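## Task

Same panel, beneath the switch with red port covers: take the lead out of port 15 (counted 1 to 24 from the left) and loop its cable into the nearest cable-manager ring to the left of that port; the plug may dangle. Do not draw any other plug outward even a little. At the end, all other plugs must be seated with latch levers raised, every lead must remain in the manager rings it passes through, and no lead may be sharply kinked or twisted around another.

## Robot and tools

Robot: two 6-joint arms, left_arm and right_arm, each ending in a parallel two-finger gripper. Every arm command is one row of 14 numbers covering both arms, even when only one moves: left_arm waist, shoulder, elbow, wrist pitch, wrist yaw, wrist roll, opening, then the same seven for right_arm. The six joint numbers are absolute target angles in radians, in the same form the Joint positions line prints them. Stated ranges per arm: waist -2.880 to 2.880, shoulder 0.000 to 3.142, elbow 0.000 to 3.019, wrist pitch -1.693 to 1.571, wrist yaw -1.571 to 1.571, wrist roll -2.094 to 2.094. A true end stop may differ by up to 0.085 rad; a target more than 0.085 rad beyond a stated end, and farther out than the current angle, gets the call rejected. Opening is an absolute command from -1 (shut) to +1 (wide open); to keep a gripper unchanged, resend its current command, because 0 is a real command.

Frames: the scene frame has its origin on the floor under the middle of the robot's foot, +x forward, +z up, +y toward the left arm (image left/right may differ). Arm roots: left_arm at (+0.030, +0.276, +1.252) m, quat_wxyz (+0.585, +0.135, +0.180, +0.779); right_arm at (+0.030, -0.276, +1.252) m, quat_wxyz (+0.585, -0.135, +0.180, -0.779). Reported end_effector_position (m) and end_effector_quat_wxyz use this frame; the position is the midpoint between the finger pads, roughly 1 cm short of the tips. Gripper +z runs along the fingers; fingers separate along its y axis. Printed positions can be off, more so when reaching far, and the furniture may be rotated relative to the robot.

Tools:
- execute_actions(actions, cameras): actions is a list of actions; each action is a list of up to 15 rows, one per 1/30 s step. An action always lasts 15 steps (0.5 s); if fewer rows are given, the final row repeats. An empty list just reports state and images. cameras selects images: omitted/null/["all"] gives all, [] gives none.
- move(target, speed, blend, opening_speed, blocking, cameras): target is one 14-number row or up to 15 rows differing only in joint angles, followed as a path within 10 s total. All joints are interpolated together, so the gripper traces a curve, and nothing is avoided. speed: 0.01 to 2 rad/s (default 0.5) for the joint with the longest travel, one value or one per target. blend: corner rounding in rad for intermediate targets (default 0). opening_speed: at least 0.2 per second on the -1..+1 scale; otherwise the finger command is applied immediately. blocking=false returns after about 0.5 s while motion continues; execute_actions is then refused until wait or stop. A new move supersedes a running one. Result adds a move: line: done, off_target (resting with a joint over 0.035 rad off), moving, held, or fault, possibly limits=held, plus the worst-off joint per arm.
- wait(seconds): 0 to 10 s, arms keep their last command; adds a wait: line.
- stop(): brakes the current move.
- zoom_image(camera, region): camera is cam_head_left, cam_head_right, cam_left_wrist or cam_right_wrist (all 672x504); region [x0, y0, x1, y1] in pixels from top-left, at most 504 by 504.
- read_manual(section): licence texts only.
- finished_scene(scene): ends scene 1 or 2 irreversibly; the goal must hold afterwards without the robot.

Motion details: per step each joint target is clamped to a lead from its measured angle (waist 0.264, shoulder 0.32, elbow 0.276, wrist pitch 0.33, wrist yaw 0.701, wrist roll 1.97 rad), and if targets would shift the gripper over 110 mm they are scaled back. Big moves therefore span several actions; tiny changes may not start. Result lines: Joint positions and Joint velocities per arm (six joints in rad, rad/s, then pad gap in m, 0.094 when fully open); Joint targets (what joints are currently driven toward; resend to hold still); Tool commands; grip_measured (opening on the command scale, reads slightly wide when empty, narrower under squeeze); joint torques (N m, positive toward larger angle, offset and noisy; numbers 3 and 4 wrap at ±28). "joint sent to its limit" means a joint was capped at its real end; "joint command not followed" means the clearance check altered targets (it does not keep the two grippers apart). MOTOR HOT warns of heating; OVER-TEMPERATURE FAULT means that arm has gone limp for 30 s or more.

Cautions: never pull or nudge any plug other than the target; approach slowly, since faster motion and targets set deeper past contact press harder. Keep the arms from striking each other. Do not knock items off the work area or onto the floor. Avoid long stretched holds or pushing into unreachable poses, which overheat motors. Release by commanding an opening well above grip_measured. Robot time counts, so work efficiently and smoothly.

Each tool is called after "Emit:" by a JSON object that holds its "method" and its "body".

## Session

Emit:
{"method": "execute_actions", "body": {"actions": []}}

Scene clock: 0.00 s.
left_arm: end_effector_position=(+0.4686, +0.2865, +1.1549) grip_measured=+1.000 end_effector_quat_wxyz=(+0.029, -0.609, +0.746, +0.270) | right_arm: end_effector_position=(+0.5188, +0.1311, +1.0207) grip_measured=+1.000 end_effector_quat_wxyz=(-0.497, +0.537, -0.681, +0.019)
Joint positions: left_arm=[-2.048 1.603 1.08 -1.07 -0.587 -1.694 0.094] | right_arm=[2.508 2.298 1.027 1.045 0.159 -1.035 0.094]
Joint velocities: left_arm=[-0.015 -0.005 -0.002 0.002 0.007 -0.037 0] | right_arm=[-0.005 0.005 -0.022 0.007 -0.081 0.081 0]
Joint torques (N m): no reading
Heat: left arm: hottest shoulder 35 °C; right arm: hottest shoulder 32 °C.
Joint targets: left_arm=[-2.049 1.596 1.095 -1.072 -0.588 -1.694] | right_arm=[2.507 2.300 1.031 1.049 0.159 -1.035]
Tool commands: left_gripper/opening=+1.0 right_gripper/opening=+1.0

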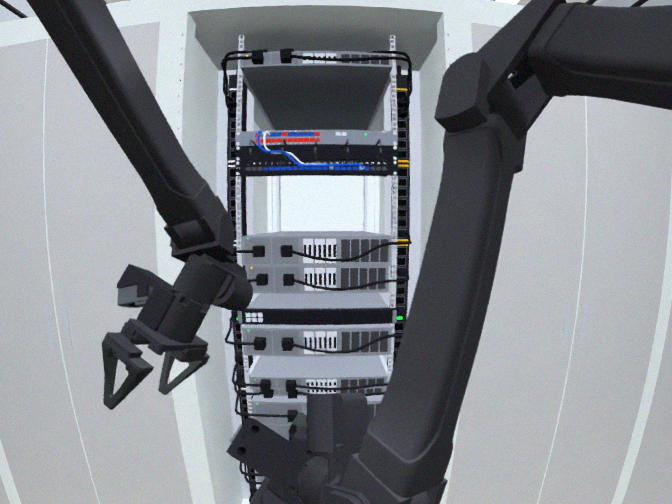

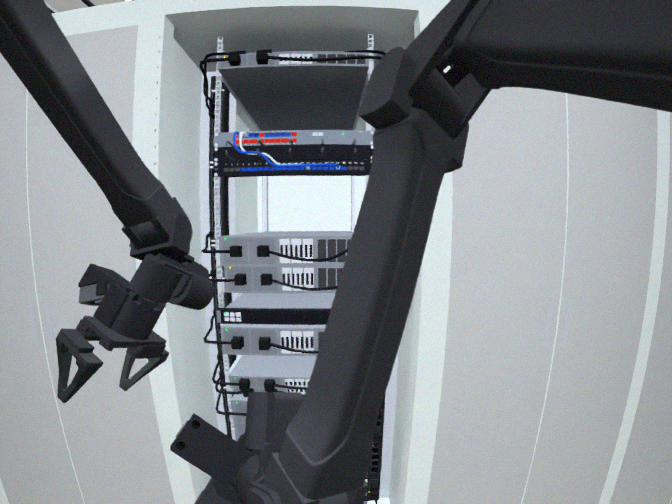

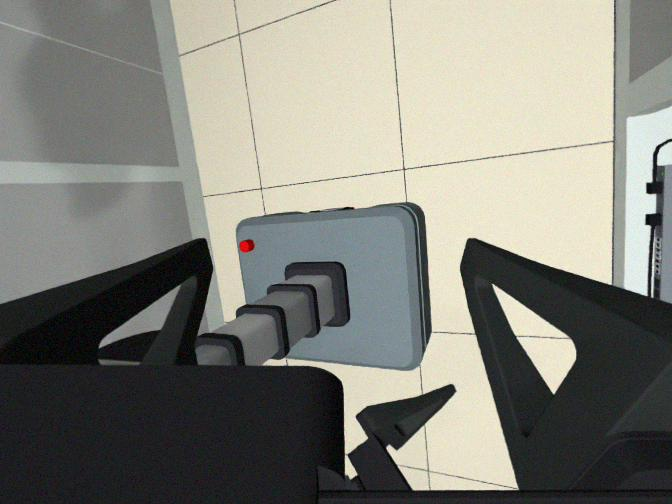

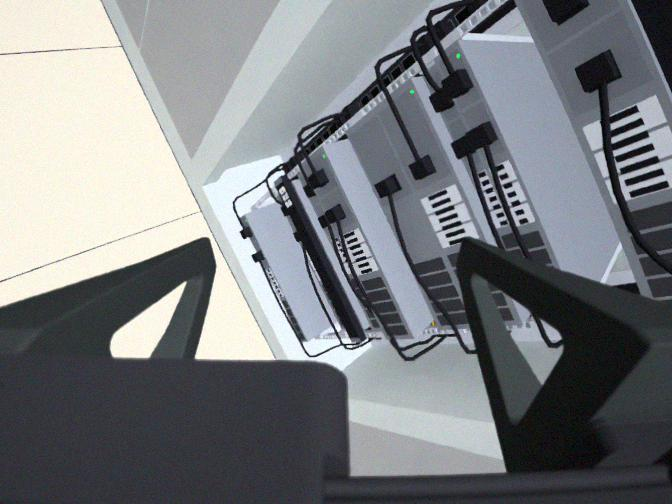

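Emit:
{"method": "zoom_image", "body": {"camera": "cam_head_left", "region": [225, 110, 405, 190]}}

Emit:
{"method": "zoom_image", "body": {"camera": "cam_head_right", "region": [200, 110, 380, 190]}}

Scaled by 2.800 from the camera's 672x504 image, which has a finer 960x720 frame.

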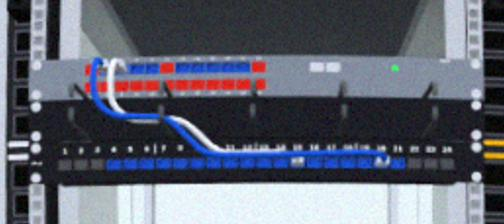

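Scaled by 2.800 from the camera's 672x504 image, which has a finer 960x720 frame.

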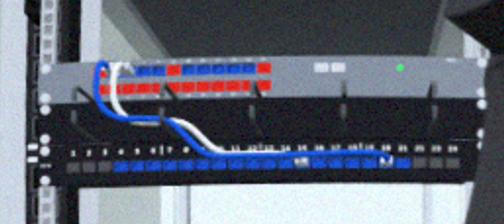

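Emit:
{"method": "move", "body": {"target": [-2.049,1.596,1.095,-1.072,-0.588,-1.694,1.0,2.185,1.65,0.907,1.152,0.126,1.25,0.0], "speed": 0.8, "cameras": ["cam_head_left"]}}

Emit:
{"method": "move", "body": {"target": [-2.231,1.561,0.978,0.895,-0.176,0.2,0.0,2.185,1.65,0.907,1.152,0.126,1.25,0.0], "speed": 0.8}}

Scene clock: 43.47 s.
left_arm: end_effector_position=(+0.4686, +0.2865, +1.1549) grip_measured=+1.000 end_effector_quat_wxyz=(+0.029, -0.609, +0.746, +0.270) | right_arm: end_effector_position=(+0.7191, -0.1078, +1.3191) grip_measured=+0.002 end_effector_quat_wxyz=(+0.466, +0.443, +0.565, +0.517)
Joint positions: left_arm=[-2.048 1.603 1.08 -1.07 -0.587 -1.694 0.094] | right_arm=[2.201 1.664 0.912 1.131 0.13 1.243 0.047]
Joint velocities: left_arm=[-0.005 -0.005 -0.012 -0.017 -0.037 0.007 0] | right_arm=[-0.005 -0.015 0.012 -0.017 -0.066 0.007 0]
Joint torques (N m): left_arm=[-2.37 -15.74 5.9 -0.39 -0.28 -0.26] | right_arm=[2.32 -16.15 4.57 3.07 -0.31 0.06]
Heat: left arm: hottest shoulder 36 °C; right arm: hottest shoulder 35 °C.
Joint targets: left_arm=[-2.049 1.596 1.095 -1.072 -0.588 -1.694] | right_arm=[2.186 1.650 0.906 1.152 0.126 1.258]
move: done
Images, in order (width x height): cam_head_left 672x504.

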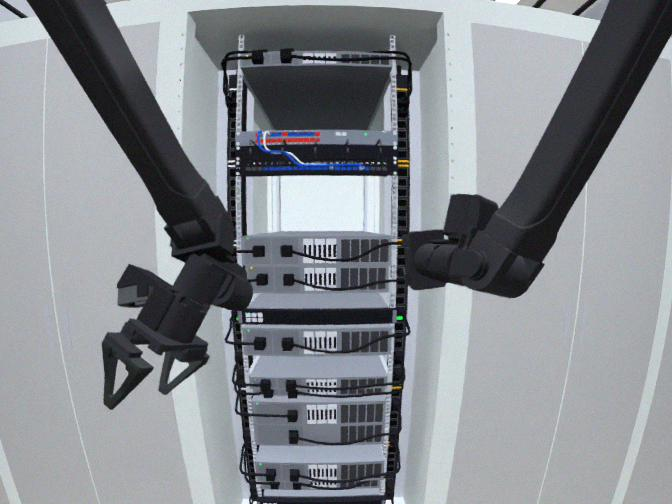

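Scene clock: 46.93 s.
left_arm: end_effector_position=(+0.7411, +0.1073, +1.3306) grip_measured=+0.003 end_effector_quat_wxyz=(+0.641, +0.036, +0.763, -0.072) | right_arm: end_effector_position=(+0.7191, -0.1078, +1.3191) grip_measured=+0.002 end_effector_quat_wxyz=(+0.466, +0.443, +0.565, +0.517)
Joint positions: left_arm=[-2.21 1.588 0.982 0.854 -0.187 0.176 0.047] | right_arm=[2.201 1.664 0.912 1.131 0.13 1.243 0.047]
Joint velocities: left_arm=[-0.005 0.005 -0.007 -0.002 -0.051 0.022 -0.001] | right_arm=[-0.005 -0.005 -0.007 0.022 -0.037 -0.007 -0.001]
Joint torques (N m): left_arm=[-4.89 -19.02 5.91 2.93 0.32 -0.1] | right_arm=[2.37 -15.91 4.4 3.18 -0.24 -0.05]
Heat: left arm: hottest shoulder 36 °C; right arm: hottest shoulder 35 °C.
Joint targets: left_arm=[-2.231 1.561 0.978 0.883 -0.184 0.191] | right_arm=[2.185 1.650 0.907 1.152 0.126 1.250]
move: off_target (left_arm); left_arm: the wrist pitch is farthest, 0.041 rad from its target

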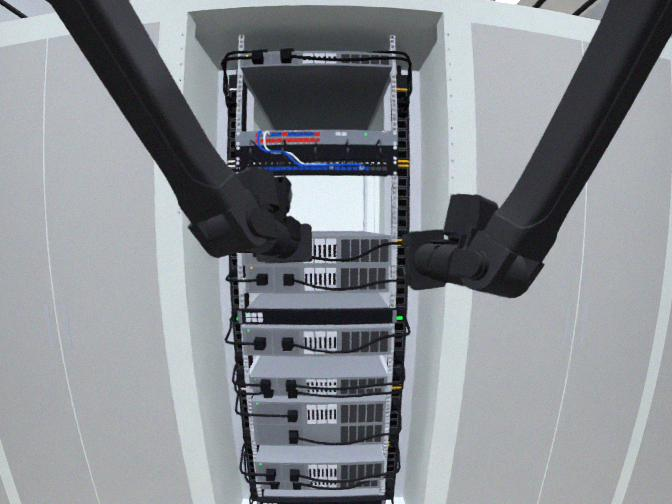

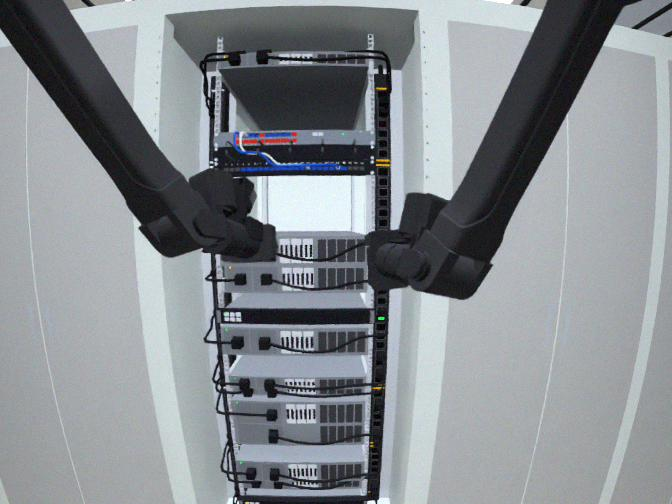

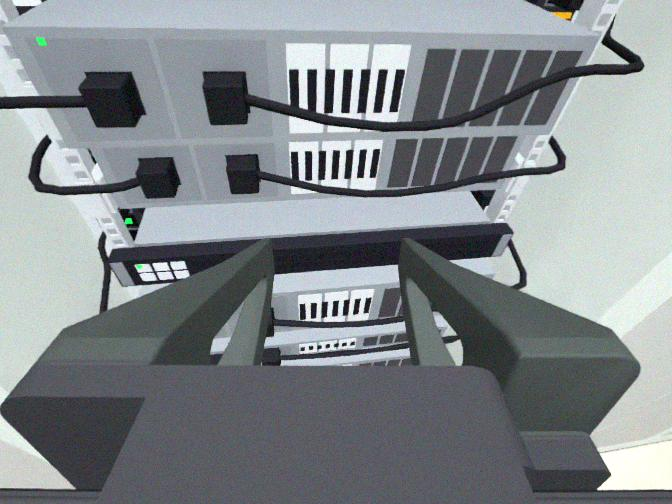

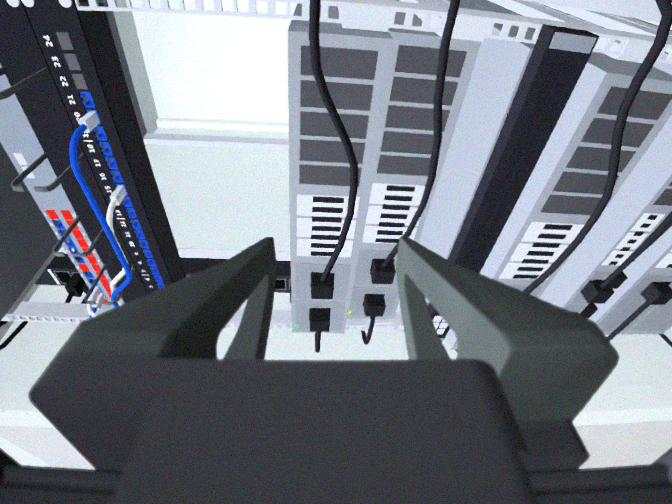

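Emit:
{"method": "move", "body": {"target": [-2.363,1.229,1.146,0.404,-0.301,0.2,0.0,2.185,1.65,0.907,1.152,0.126,1.25,0.0], "speed": 0.6}}

Emit:
{"method": "zoom_image", "body": {"camera": "cam_left_wrist", "region": [100, 0, 604, 300]}}

Scene clock: 74.30 s.
left_arm: end_effector_position=(+0.7331, +0.1029, +1.5269) grip_measured=+0.003 end_effector_quat_wxyz=(-0.649, -0.027, -0.755, +0.088) | right_arm: end_effector_position=(+0.7191, -0.1078, +1.3191) grip_measured=+0.002 end_effector_quat_wxyz=(+0.466, +0.443, +0.565, +0.517)
Joint positions: left_arm=[-2.344 1.238 1.097 0.42 -0.297 0.185 0.047] | right_arm=[2.201 1.664 0.912 1.131 0.13 1.243 0.047]
Joint velocities: left_arm=[0.005 -0.005 -0.002 -0.007 -0.022 -0.066 -0.001] | right_arm=[0.005 -0.005 -0.007 0.012 -0.051 0.022 0]
Joint torques (N m): left_arm=[-4.6 -14.8 13.19 1.14 0.1 -0.04] | right_arm=[1.73 -16.21 4.55 3.06 -0.29 -0.06]
Heat: left arm: hottest shoulder 39 °C; right arm: hottest shoulder 34 °C.
Joint targets: left_arm=[-2.363 1.229 1.146 0.404 -0.300 0.199] | right_arm=[2.185 1.650 0.907 1.152 0.126 1.250]
move: off_target (left_arm); left_arm: the elbow is farthest, 0.049 rad from its target

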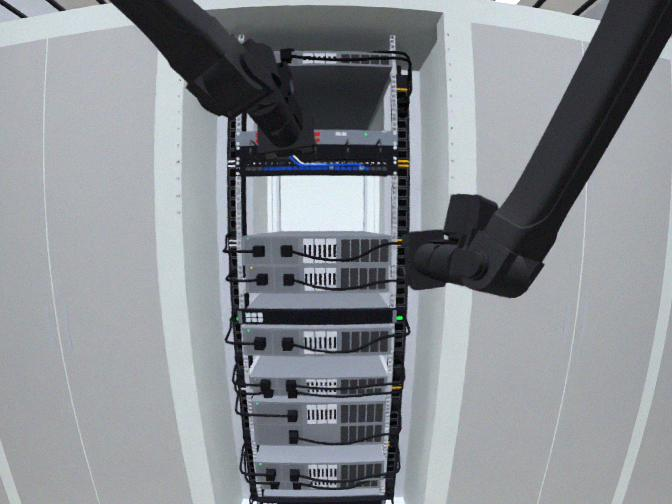

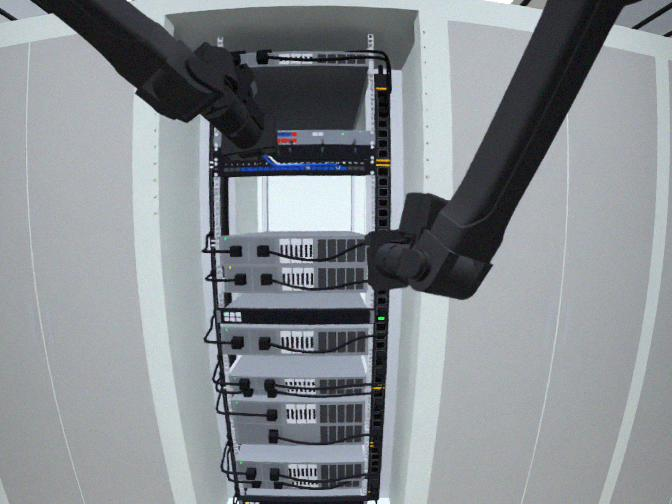

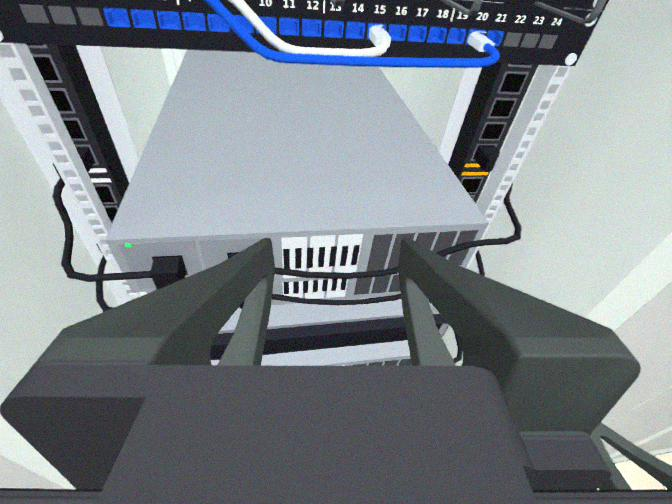

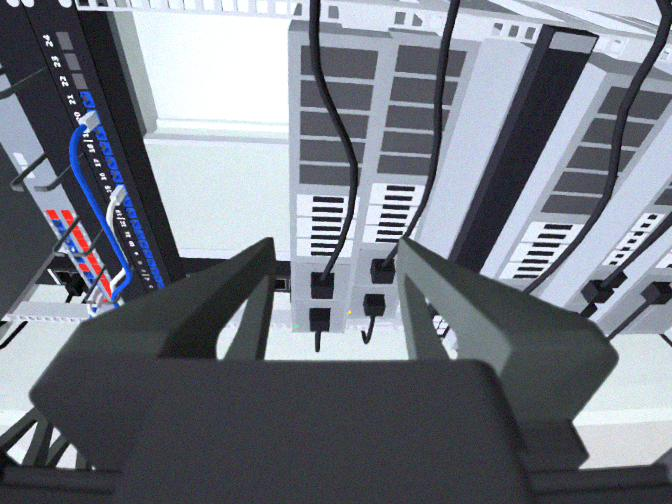

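Scaled by 1.000.

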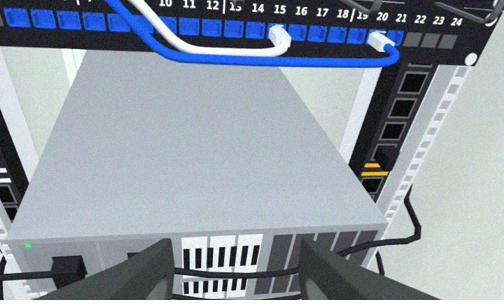

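Emit:
{"method": "move", "body": {"target": [-1.850,1.102,1.14,0.229,0.446,0.2,0.0,2.185,1.65,0.907,1.152,0.126,1.25,0.0], "speed": 0.6, "cameras": ["cam_left_wrist"]}}

Emit:
{"method": "move", "body": {"target": [-1.850,1.102,1.14,0.229,0.446,0.2,0.0,2.564,1.722,1.5,0.886,0.55,1.25,-0.3], "speed": 0.5}}

Scene clock: 133.60 s.
left_arm: end_effector_position=(+0.7359, +0.2488, +1.5248) grip_measured=+0.003 end_effector_quat_wxyz=(+0.636, +0.161, +0.739, -0.155) | right_arm: end_effector_position=(+0.7190, -0.1075, +1.3192) grip_measured=+0.002 end_effector_quat_wxyz=(+0.465, +0.443, +0.565, +0.518)
Joint positions: left_arm=[-1.864 1.126 1.097 0.245 0.442 0.187 0.047] | right_arm=[2.201 1.664 0.912 1.131 0.128 1.243 0.047]
Joint velocities: left_arm=[0.005 -0.015 0.002 0.002 -0.051 -0.007 0] | right_arm=[-0.015 -0.015 0.012 -0.022 0.095 -0.051 0]
Joint torques (N m): left_arm=[-0.38 -16.44 13.05 1.17 0.3 -0.07] | right_arm=[1.49 -15.79 4.71 3.19 -0.24 -0.08]
Heat: left arm: hottest elbow 44 °C; right arm: hottest shoulder 35 °C.
Joint targets: left_arm=[-1.851 1.102 1.140 0.229 0.445 0.200] | right_arm=[2.185 1.650 0.907 1.152 0.125 1.250]
move: off_target (left_arm); left_arm: the elbow is farthest, 0.043 rad from its target
Images, in order (width x height): cam_left_wrist 672x504.

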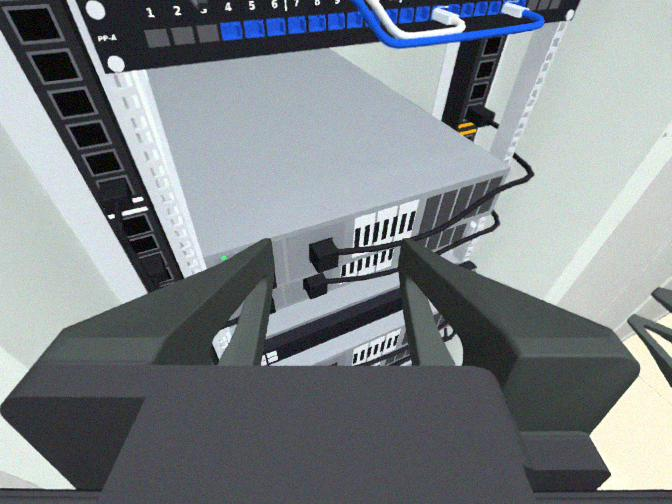

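Scene clock: 135.47 s.
left_arm: end_effector_position=(+0.7357, +0.2486, +1.5248) grip_measured=+0.003 end_effector_quat_wxyz=(+0.636, +0.162, +0.738, -0.156) | right_arm: end_effector_position=(+0.7918, +0.0434, +1.5397) grip_measured=-0.298 end_effector_quat_wxyz=(+0.473, +0.515, +0.422, +0.578)
Joint positions: left_arm=[-1.864 1.126 1.097 0.245 0.444 0.187 0.047] | right_arm=[2.557 1.695 1.452 0.901 0.547 1.243 0.033]
Joint velocities: left_arm=[-0.015 0.005 -0.007 -0.017 0.022 0.037 0] | right_arm=[0.005 0.005 0.002 -0.017 -0.037 -0.066 0.001]
Joint torques (N m): left_arm=[-0.62 -16.67 12.93 1.29 0.28 -0.07] | right_arm=[5.6 -15.33 11.3 1.33 -0.1 -0.08]
Heat: left arm: hottest elbow 44 °C; right arm: hottest shoulder 35 °C.
Joint targets: left_arm=[-1.850 1.102 1.140 0.229 0.447 0.200] | right_arm=[2.563 1.721 1.500 0.887 0.551 1.250]
move: off_target (left_arm, right_arm); left_arm: the elbow is farthest, 0.043 rad from its target; right_arm: the elbow is farthest, 0.048 rad from its target

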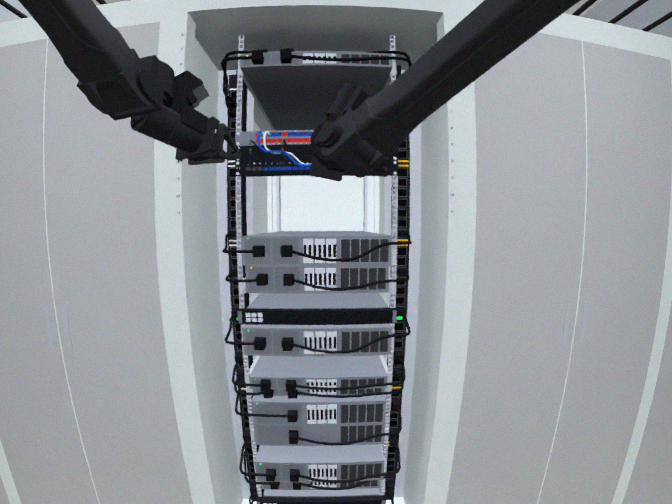

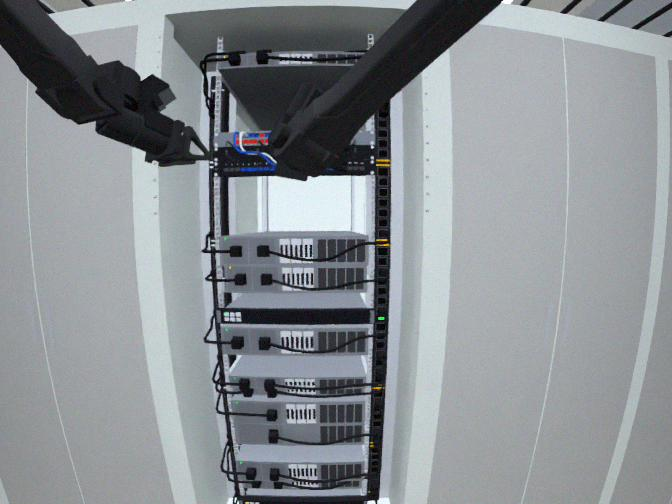

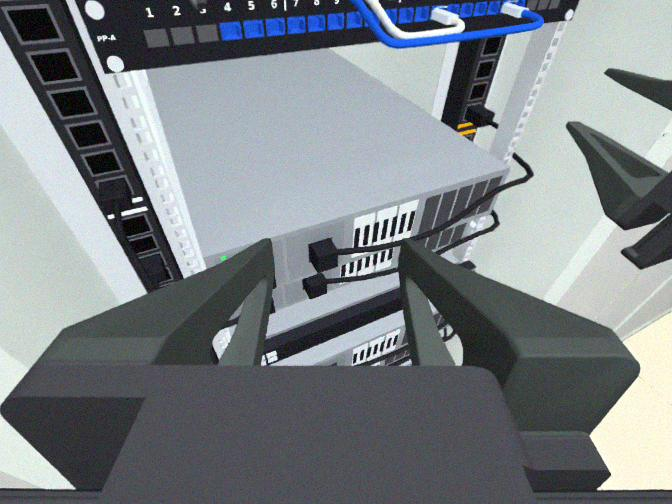

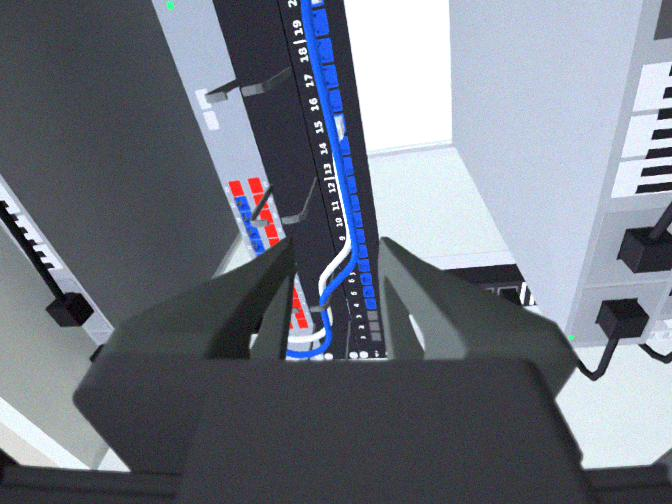

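Emit:
{"method": "move", "body": {"target": [-1.850,1.102,1.14,0.229,0.446,0.2,0.0,2.564,1.722,1.5,0.886,0.55,1.04,-0.3], "speed": 0.5, "cameras": ["cam_right_wrist"]}}

Emit:
{"method": "zoom_image", "body": {"camera": "cam_right_wrist", "region": [240, 0, 440, 260]}}

Emit:
{"method": "zoom_image", "body": {"camera": "cam_left_wrist", "region": [340, 0, 600, 80]}}

Scene clock: 147.50 s.
left_arm: end_effector_position=(+0.7357, +0.2486, +1.5248) grip_measured=+0.003 end_effector_quat_wxyz=(+0.636, +0.162, +0.738, -0.156) | right_arm: end_effector_position=(+0.7918, +0.0440, +1.5386) grip_measured=-0.298 end_effector_quat_wxyz=(+0.525, +0.473, +0.469, +0.531)
Joint positions: left_arm=[-1.864 1.126 1.097 0.245 0.444 0.187 0.047] | right_arm=[2.557 1.696 1.452 0.901 0.547 1.056 0.033]
Joint velocities: left_arm=[-0.015 -0.015 -0.012 -0.007 -0.081 -0.022 0] | right_arm=[-0.005 0.015 -0.012 -0.017 0.007 -0.037 -0.002]
Joint torques (N m): left_arm=[-0.26 -16.67 13.07 1.2 0.28 -0.1] | right_arm=[6.12 -15.38 11.26 1.1 -0.23 -0.33]
Heat: left arm: hottest elbow 44 °C; right arm: hottest shoulder 35 °C.
Joint targets: left_arm=[-1.850 1.102 1.140 0.229 0.446 0.200] | right_arm=[2.564 1.723 1.500 0.886 0.550 1.041]
move: off_target (left_arm, right_arm); left_arm: the elbow is farthest, 0.043 rad from its target; right_arm: the elbow is farthest, 0.048 rad from its target
Images, in order (width x height): cam_right_wrist 672x504.

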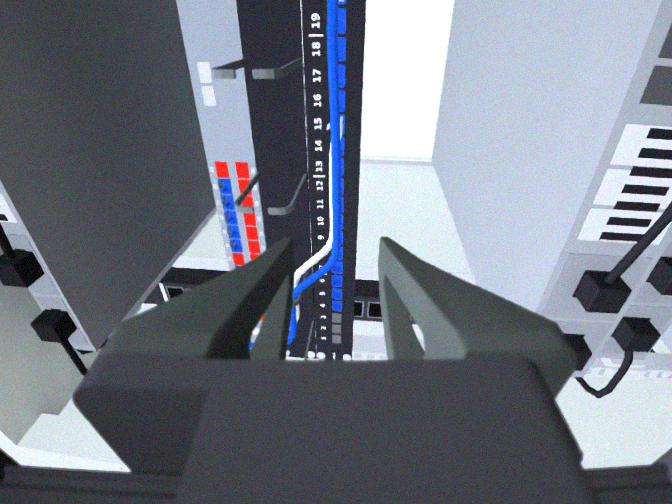

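Scaled by 1.938 from the camera's 672x504 image, which has a finer 960x720 frame.

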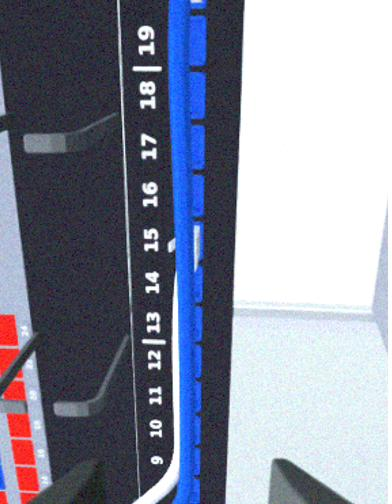

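This scene's latest camera images include none from cam_left_wrist. They are from: cam_right_wrist. cam_left_wrist's image comes with the result of a call that names it in "cameras".

Emit:
{"method": "wait", "body": {"seconds": 0}}

Emit:
{"method": "zoom_image", "body": {"camera": "cam_left_wrist", "region": [340, 0, 600, 80]}}

Scene clock: 166.13 s.
left_arm: end_effector_position=(+0.7357, +0.2486, +1.5248) grip_measured=+0.003 end_effector_quat_wxyz=(+0.636, +0.162, +0.738, -0.156) | right_arm: end_effector_position=(+0.7918, +0.0440, +1.5386) grip_measured=-0.298 end_effector_quat_wxyz=(+0.525, +0.473, +0.469, +0.530)
Joint positions: left_arm=[-1.864 1.126 1.097 0.245 0.444 0.187 0.047] | right_arm=[2.557 1.696 1.452 0.901 0.547 1.055 0.033]
Joint velocities: left_arm=[-0.005 -0.005 -0.007 -0.002 0.007 0.007 0.001] | right_arm=[0.005 -0.015 0.002 0.002 -0.007 0.022 0]
Joint torques (N m): left_arm=[0.03 -16.67 13.01 1.25 0.28 -0.07] | right_arm=[5.71 -15.68 11.26 1.28 -0.17 -0.3]
Heat: left arm: hottest elbow 45 °C; right arm: hottest elbow 38 °C.
Joint targets: left_arm=[-1.850 1.102 1.140 0.229 0.446 0.200] | right_arm=[2.564 1.723 1.500 0.886 0.550 1.041]
Tool commands: left_gripper/opening=+0.0 right_gripper/opening=-0.3

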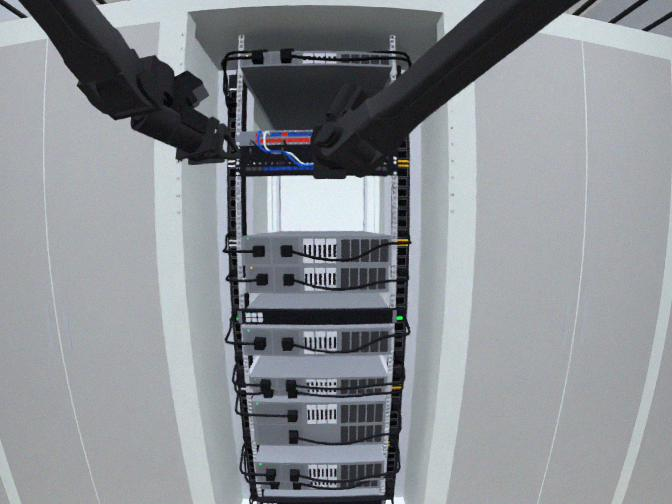

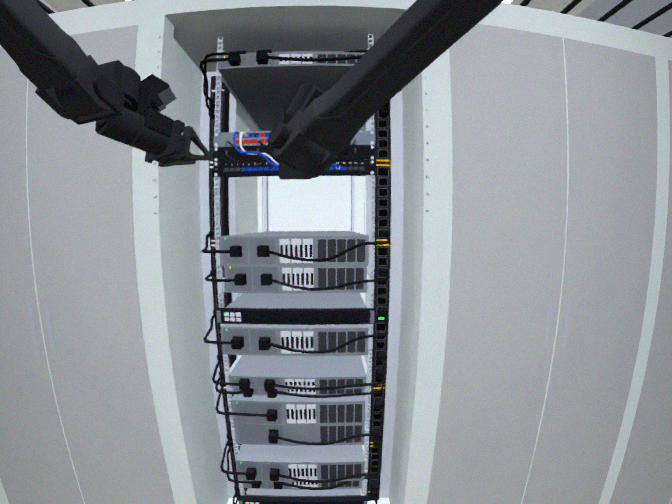

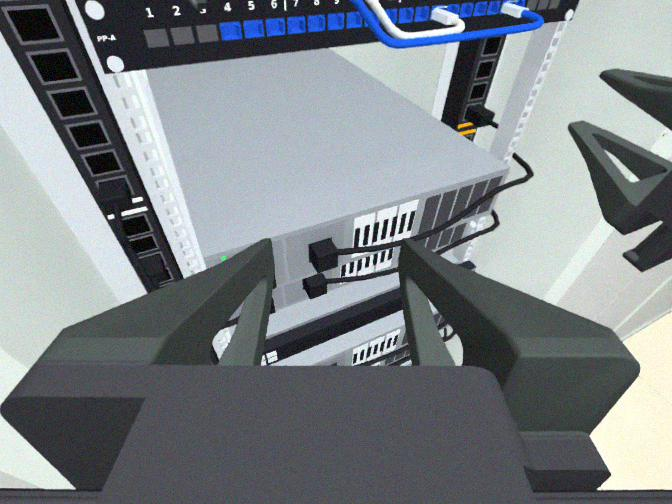

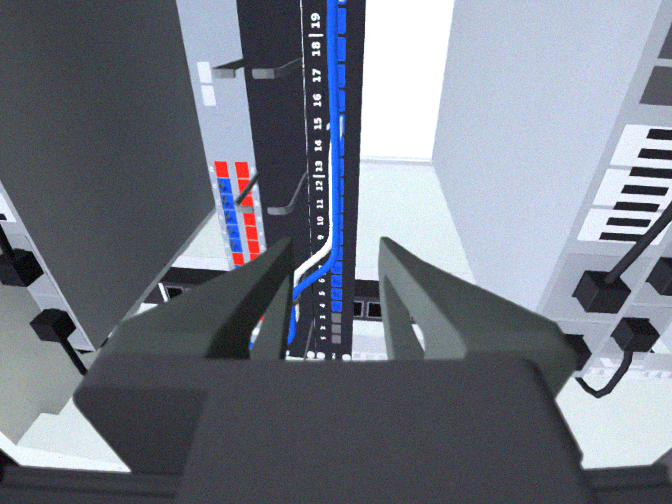

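Scaled by 1.938 from the camera's 672x504 image, which has a finer 960x720 frame.

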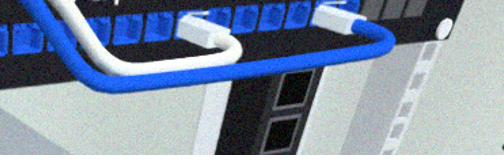

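Emit:
{"method": "move", "body": {"target": [-1.850,1.102,1.14,0.229,0.446,0.2,0.0,2.505,1.778,1.732,0.692,0.495,1.06,-0.6], "speed": 0.3, "cameras": ["cam_right_wrist","cam_left_wrist"]}}

Emit:
{"method": "zoom_image", "body": {"camera": "cam_right_wrist", "region": [240, 50, 440, 290]}}

Emit:
{"method": "zoom_image", "body": {"camera": "cam_left_wrist", "region": [340, 0, 660, 150]}}

Scene clock: 226.40 s.
left_arm: end_effector_position=(+0.7357, +0.2486, +1.5248) grip_measured=+0.003 end_effector_quat_wxyz=(+0.636, +0.162, +0.738, -0.156) | right_arm: end_effector_position=(+0.8489, +0.0459, +1.5740) grip_measured=-0.598 end_effector_quat_wxyz=(+0.528, +0.459, +0.482, +0.528)
Joint positions: left_arm=[-1.864 1.126 1.097 0.245 0.444 0.187 0.047] | right_arm=[2.522 1.75 1.676 0.706 0.498 1.055 0.019]
Joint velocities: left_arm=[-0.005 0.015 -0.017 -0.012 -0.066 -0.051 0] | right_arm=[-0.005 -0.005 0.002 0.012 -0.007 -0.037 -0.001]
Joint torques (N m): left_arm=[-0.32 -16.38 12.94 1.24 0.26 -0.08] | right_arm=[5.07 -16.97 12.45 1.22 -0.44 -0.06]
Heat: left arm: hottest elbow 48 °C; right arm: hottest elbow 43 °C.
Joint targets: left_arm=[-1.850 1.102 1.140 0.229 0.446 0.200] | right_arm=[2.506 1.777 1.732 0.692 0.494 1.060]
move: off_target (left_arm, right_arm); left_arm: the elbow is farthest, 0.043 rad from its target; right_arm: the elbow is farthest, 0.056 rad from its target
Images, in order (width x height): cam_left_wrist 672x504, cam_right_wrist 672x504.

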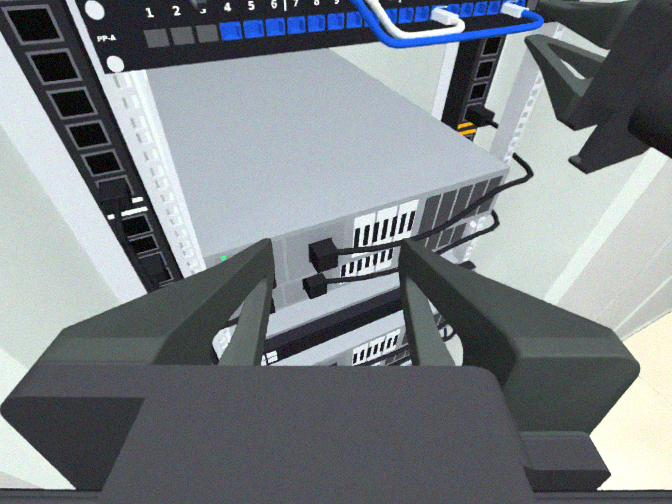

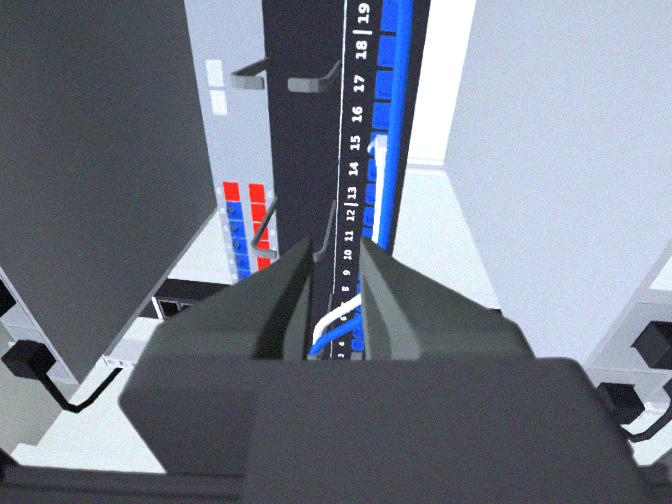

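Scaled by 2.100 from the camera's 672x504 image, which has a finer 960x720 frame.

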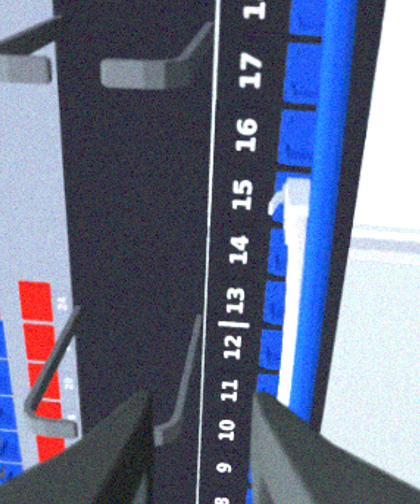

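Scaled by 1.575 from the camera's 672x504 image, which has a finer 960x720 frame.

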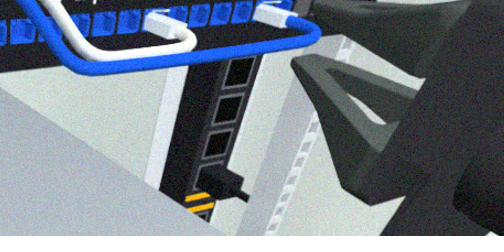

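Emit:
{"method": "move", "body": {"target": [-1.850,1.102,1.14,0.229,0.446,0.2,0.0,2.535,1.705,1.876,0.140,0.654,1.0,-0.6], "speed": 0.3, "cameras": ["cam_right_wrist"]}}

Scene clock: 286.13 s.
left_arm: end_effector_position=(+0.7357, +0.2486, +1.5248) grip_measured=+0.003 end_effector_quat_wxyz=(+0.636, +0.162, +0.738, -0.156) | right_arm: end_effector_position=(+0.8643, +0.0386, +1.5508) grip_measured=-0.598 end_effector_quat_wxyz=(+0.491, +0.473, +0.629, +0.374)
Joint positions: left_arm=[-1.864 1.126 1.097 0.245 0.444 0.187 0.047] | right_arm=[2.522 1.724 1.818 0.154 0.651 1.015 0.019]
Joint velocities: left_arm=[0.005 -0.015 -0.007 -0.002 -0.022 0.11 0] | right_arm=[0.015 -0.005 -0.017 -0.012 -0.037 0.051 -0.001]
Joint torques (N m): left_arm=[-0.38 -16.56 12.94 1.18 0.27 -0.09] | right_arm=[6.01 -21.77 13.14 1.39 0.01 -0.32]
Heat: left arm: hottest elbow 50 °C; right arm: hottest elbow 45 °C.
Joint targets: left_arm=[-1.850 1.102 1.140 0.229 0.446 0.200] | right_arm=[2.535 1.705 1.877 0.139 0.655 1.000]
move: off_target (left_arm, right_arm); left_arm: the elbow is farthest, 0.043 rad from its target; right_arm: the elbow is farthest, 0.058 rad from its target
Images, in order (width x height): cam_right_wrist 672x504.

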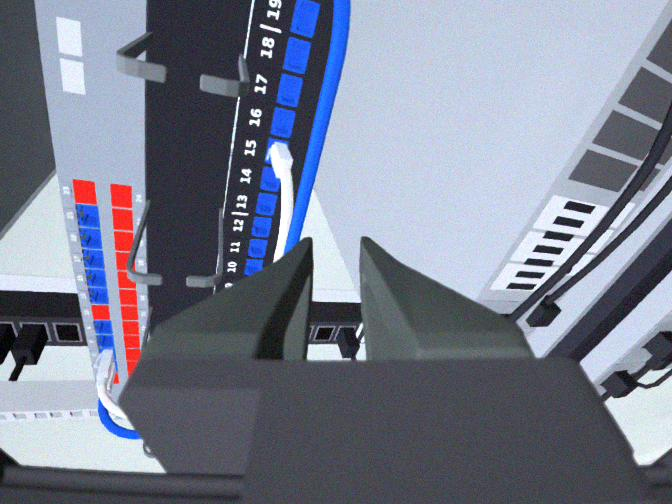

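Emit:
{"method": "move", "body": {"target": [-1.850,1.102,1.14,0.229,0.446,0.2,0.0,2.55,1.645,1.870,0.140,0.654,1.27,-0.6], "speed": 0.3, "cameras": ["cam_right_wrist"]}}

Scene clock: 300.60 s.
left_arm: end_effector_position=(+0.7357, +0.2486, +1.5248) grip_measured=+0.003 end_effector_quat_wxyz=(+0.636, +0.162, +0.738, -0.156) | right_arm: end_effector_position=(+0.8581, +0.0226, +1.5967) grip_measured=-0.598 end_effector_quat_wxyz=(+0.448, +0.546, +0.546, +0.450)
Joint positions: left_arm=[-1.864 1.126 1.097 0.245 0.444 0.188 0.047] | right_arm=[2.533 1.666 1.818 0.154 0.651 1.256 0.019]
Joint velocities: left_arm=[0.005 0.005 -0.007 0.012 -0.037 -0.037 0] | right_arm=[-0.005 -0.005 -0.022 -0.027 -0.007 0.022 -0.001]
Joint torques (N m): left_arm=[-0.38 -16.32 12.96 1.22 0.28 -0.08] | right_arm=[6.07 -20.89 12.88 1.29 -0.01 0.01]
Heat: left arm: hottest elbow 50 °C; right arm: hottest elbow 49 °C.
Joint targets: left_arm=[-1.850 1.102 1.140 0.229 0.446 0.201] | right_arm=[2.550 1.646 1.870 0.140 0.654 1.270]
move: off_target (left_arm, right_arm); left_arm: the elbow is farthest, 0.043 rad from its target; right_arm: the elbow is farthest, 0.052 rad from its target
Images, in order (width x height): cam_right_wrist 672x504.

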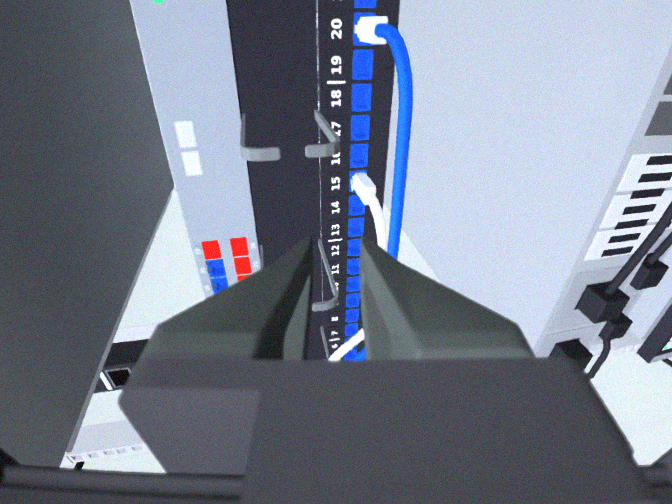

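Emit:
{"method": "move", "body": {"target": [-1.850,1.102,1.14,0.229,0.446,0.2,0.0,2.505,1.775,2.055,0.045,0.618,1.285,-0.6], "speed": 0.2, "cameras": ["cam_right_wrist"]}}

Scene clock: 329.23 s.
left_arm: end_effector_position=(+0.7357, +0.2486, +1.5248) grip_measured=+0.003 end_effector_quat_wxyz=(+0.636, +0.162, +0.738, -0.156) | right_arm: end_effector_position=(+0.8892, +0.0365, +1.6079) grip_measured=-0.598 end_effector_quat_wxyz=(+0.441, +0.543, +0.549, +0.459)
Joint positions: left_arm=[-1.864 1.126 1.097 0.245 0.444 0.188 0.047] | right_arm=[2.523 1.755 1.995 0.059 0.621 1.271 0.019]
Joint velocities: left_arm=[-0.005 0.005 0.002 0.017 0.022 0.007 0.002] | right_arm=[-0.005 -0.015 -0.017 -0.007 0.037 -0.125 0]
Joint torques (N m): left_arm=[-0.44 -16.5 13.01 1.22 0.3 -0.1] | right_arm=[3.84 -18.37 13.33 1.52 -0.33 0.04]
Heat: left arm: hottest elbow 50 °C; right arm: hottest elbow 52 °C.
Joint targets: left_arm=[-1.850 1.102 1.140 0.229 0.446 0.200] | right_arm=[2.505 1.776 2.055 0.045 0.617 1.285]
move: off_target (left_arm, right_arm); left_arm: the elbow is farthest, 0.043 rad from its target; right_arm: the elbow is farthest, 0.060 rad from its target
Images, in order (width x height): cam_right_wrist 672x504.

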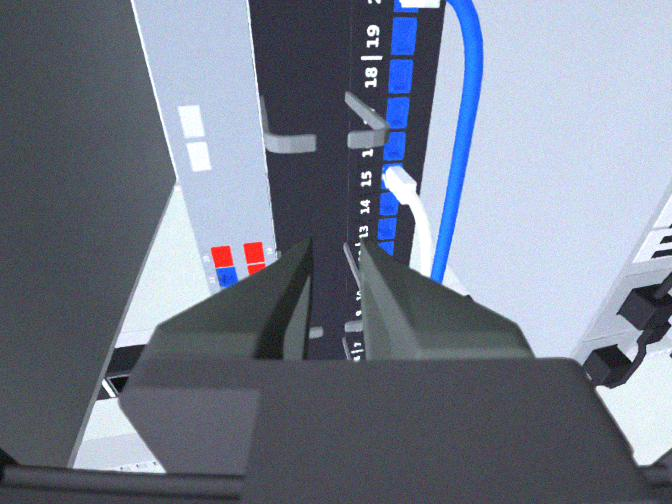

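Emit:
{"method": "move", "body": {"target": [-1.850,1.102,1.14,0.229,0.446,0.2,0.0,2.468,1.884,2.215,-0.011,0.597,1.30,-0.6], "speed": 0.15, "cameras": ["cam_right_wrist"]}}

Scene clock: 341.70 s.
left_arm: end_effector_position=(+0.7357, +0.2486, +1.5248) grip_measured=+0.003 end_effector_quat_wxyz=(+0.636, +0.162, +0.738, -0.156) | right_arm: end_effector_position=(+0.9254, +0.0335, +1.5987) grip_measured=-0.598 end_effector_quat_wxyz=(+0.445, +0.548, +0.542, +0.456)
Joint positions: left_arm=[-1.864 1.126 1.097 0.245 0.444 0.188 0.047] | right_arm=[2.487 1.854 2.153 0.004 0.601 1.285 0.019]
Joint velocities: left_arm=[0.005 -0.015 -0.002 -0.022 0.007 -0.066 -0.001] | right_arm=[-0.005 -0.015 0.007 0.002 -0.037 -0.051 0]
Joint torques (N m): left_arm=[-0.15 -16.44 13.07 1.2 0.28 -0.08] | right_arm=[4.37 -19.14 13.6 1.24 -0.31 0]
Heat: left arm: hottest elbow 51 °C; right arm: hottest elbow 51 °C.
Joint targets: left_arm=[-1.850 1.102 1.140 0.229 0.446 0.200] | right_arm=[2.468 1.884 2.215 -0.011 0.597 1.299]
move: off_target (left_arm, right_arm); left_arm: the elbow is farthest, 0.043 rad from its target; right_arm: the elbow is farthest, 0.062 rad from its target
Images, in order (width x height): cam_right_wrist 672x504.

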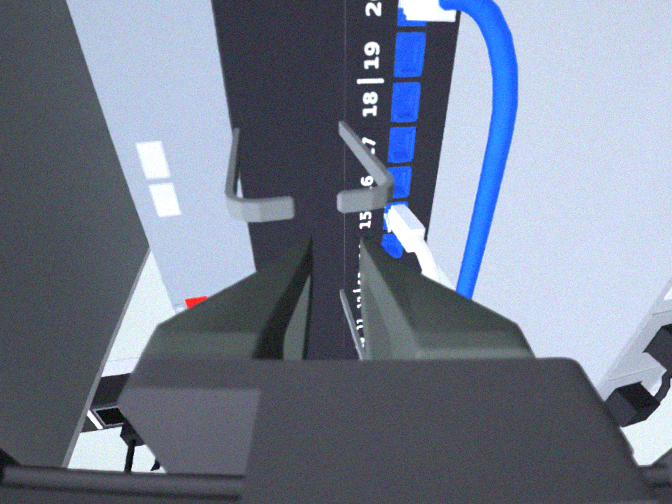

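Emit:
{"method": "move", "body": {"target": [-1.850,1.102,1.14,0.229,0.446,0.2,0.0,2.458,1.94,2.275,-0.015,0.590,1.31,-0.6], "speed": 0.1, "cameras": ["cam_right_wrist","cam_left_wrist"]}}

Emit:
{"method": "zoom_image", "body": {"camera": "cam_left_wrist", "region": [340, 0, 660, 150]}}

Scene clock: 354.90 s.
left_arm: end_effector_position=(+0.7357, +0.2486, +1.5248) grip_measured=+0.003 end_effector_quat_wxyz=(+0.636, +0.162, +0.738, -0.156) | right_arm: end_effector_position=(+0.9388, +0.0419, +1.5819) grip_measured=-0.598 end_effector_quat_wxyz=(+0.443, +0.550, +0.540, +0.458)
Joint positions: left_arm=[-1.864 1.126 1.097 0.245 0.444 0.188 0.047] | right_arm=[2.477 1.913 2.213 -0.001 0.593 1.297 0.019]
Joint velocities: left_arm=[-0.005 0.005 -0.017 -0.002 0.007 -0.066 0] | right_arm=[0.005 -0.005 -0.007 -0.017 -0.037 0.051 -0.001]
Joint torques (N m): left_arm=[-0.21 -16.38 13.04 1.28 0.26 -0.09] | right_arm=[4.54 -19.96 13.76 1.39 -0.33 0.05]
Heat: left arm: hottest elbow 51 °C; right arm: hottest elbow 50 °C.
Joint targets: left_arm=[-1.850 1.102 1.140 0.229 0.446 0.200] | right_arm=[2.458 1.940 2.274 -0.015 0.590 1.311]
move: off_target (left_arm, right_arm); left_arm: the elbow is farthest, 0.043 rad from its target; right_arm: the elbow is farthest, 0.062 rad from its target
Images, in order (width x height): cam_left_wrist 672x504, cam_right_wrist 672x504.

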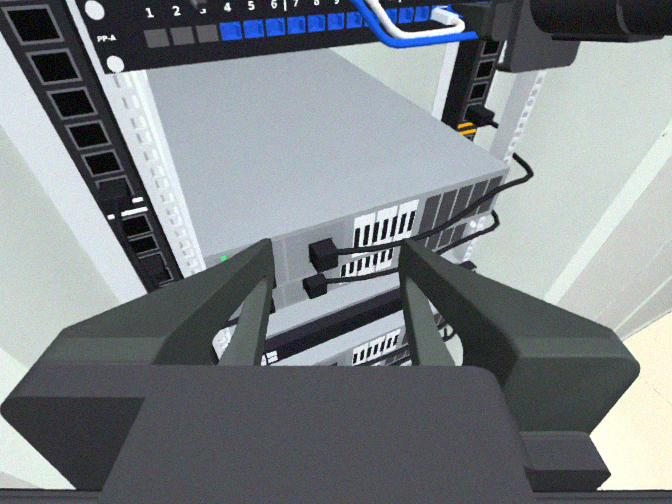

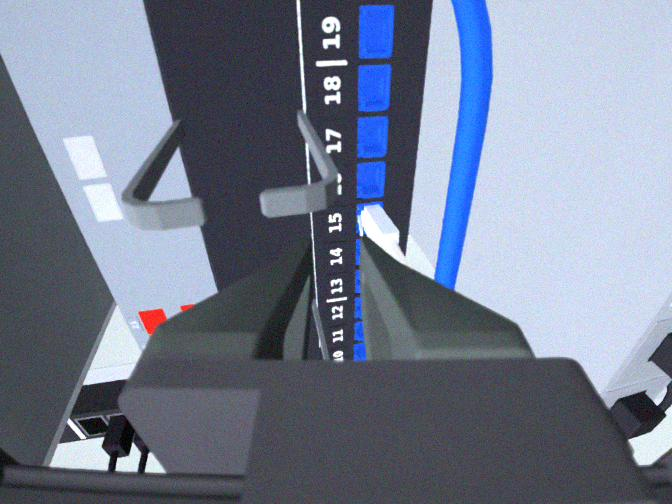

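Scaled by 1.575 from the camera's 672x504 image, which has a finer 960x720 frame.

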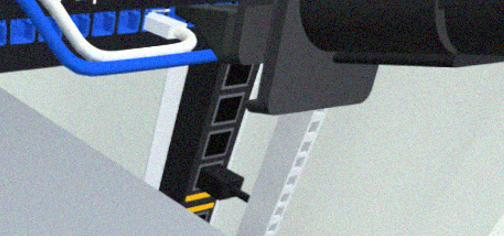

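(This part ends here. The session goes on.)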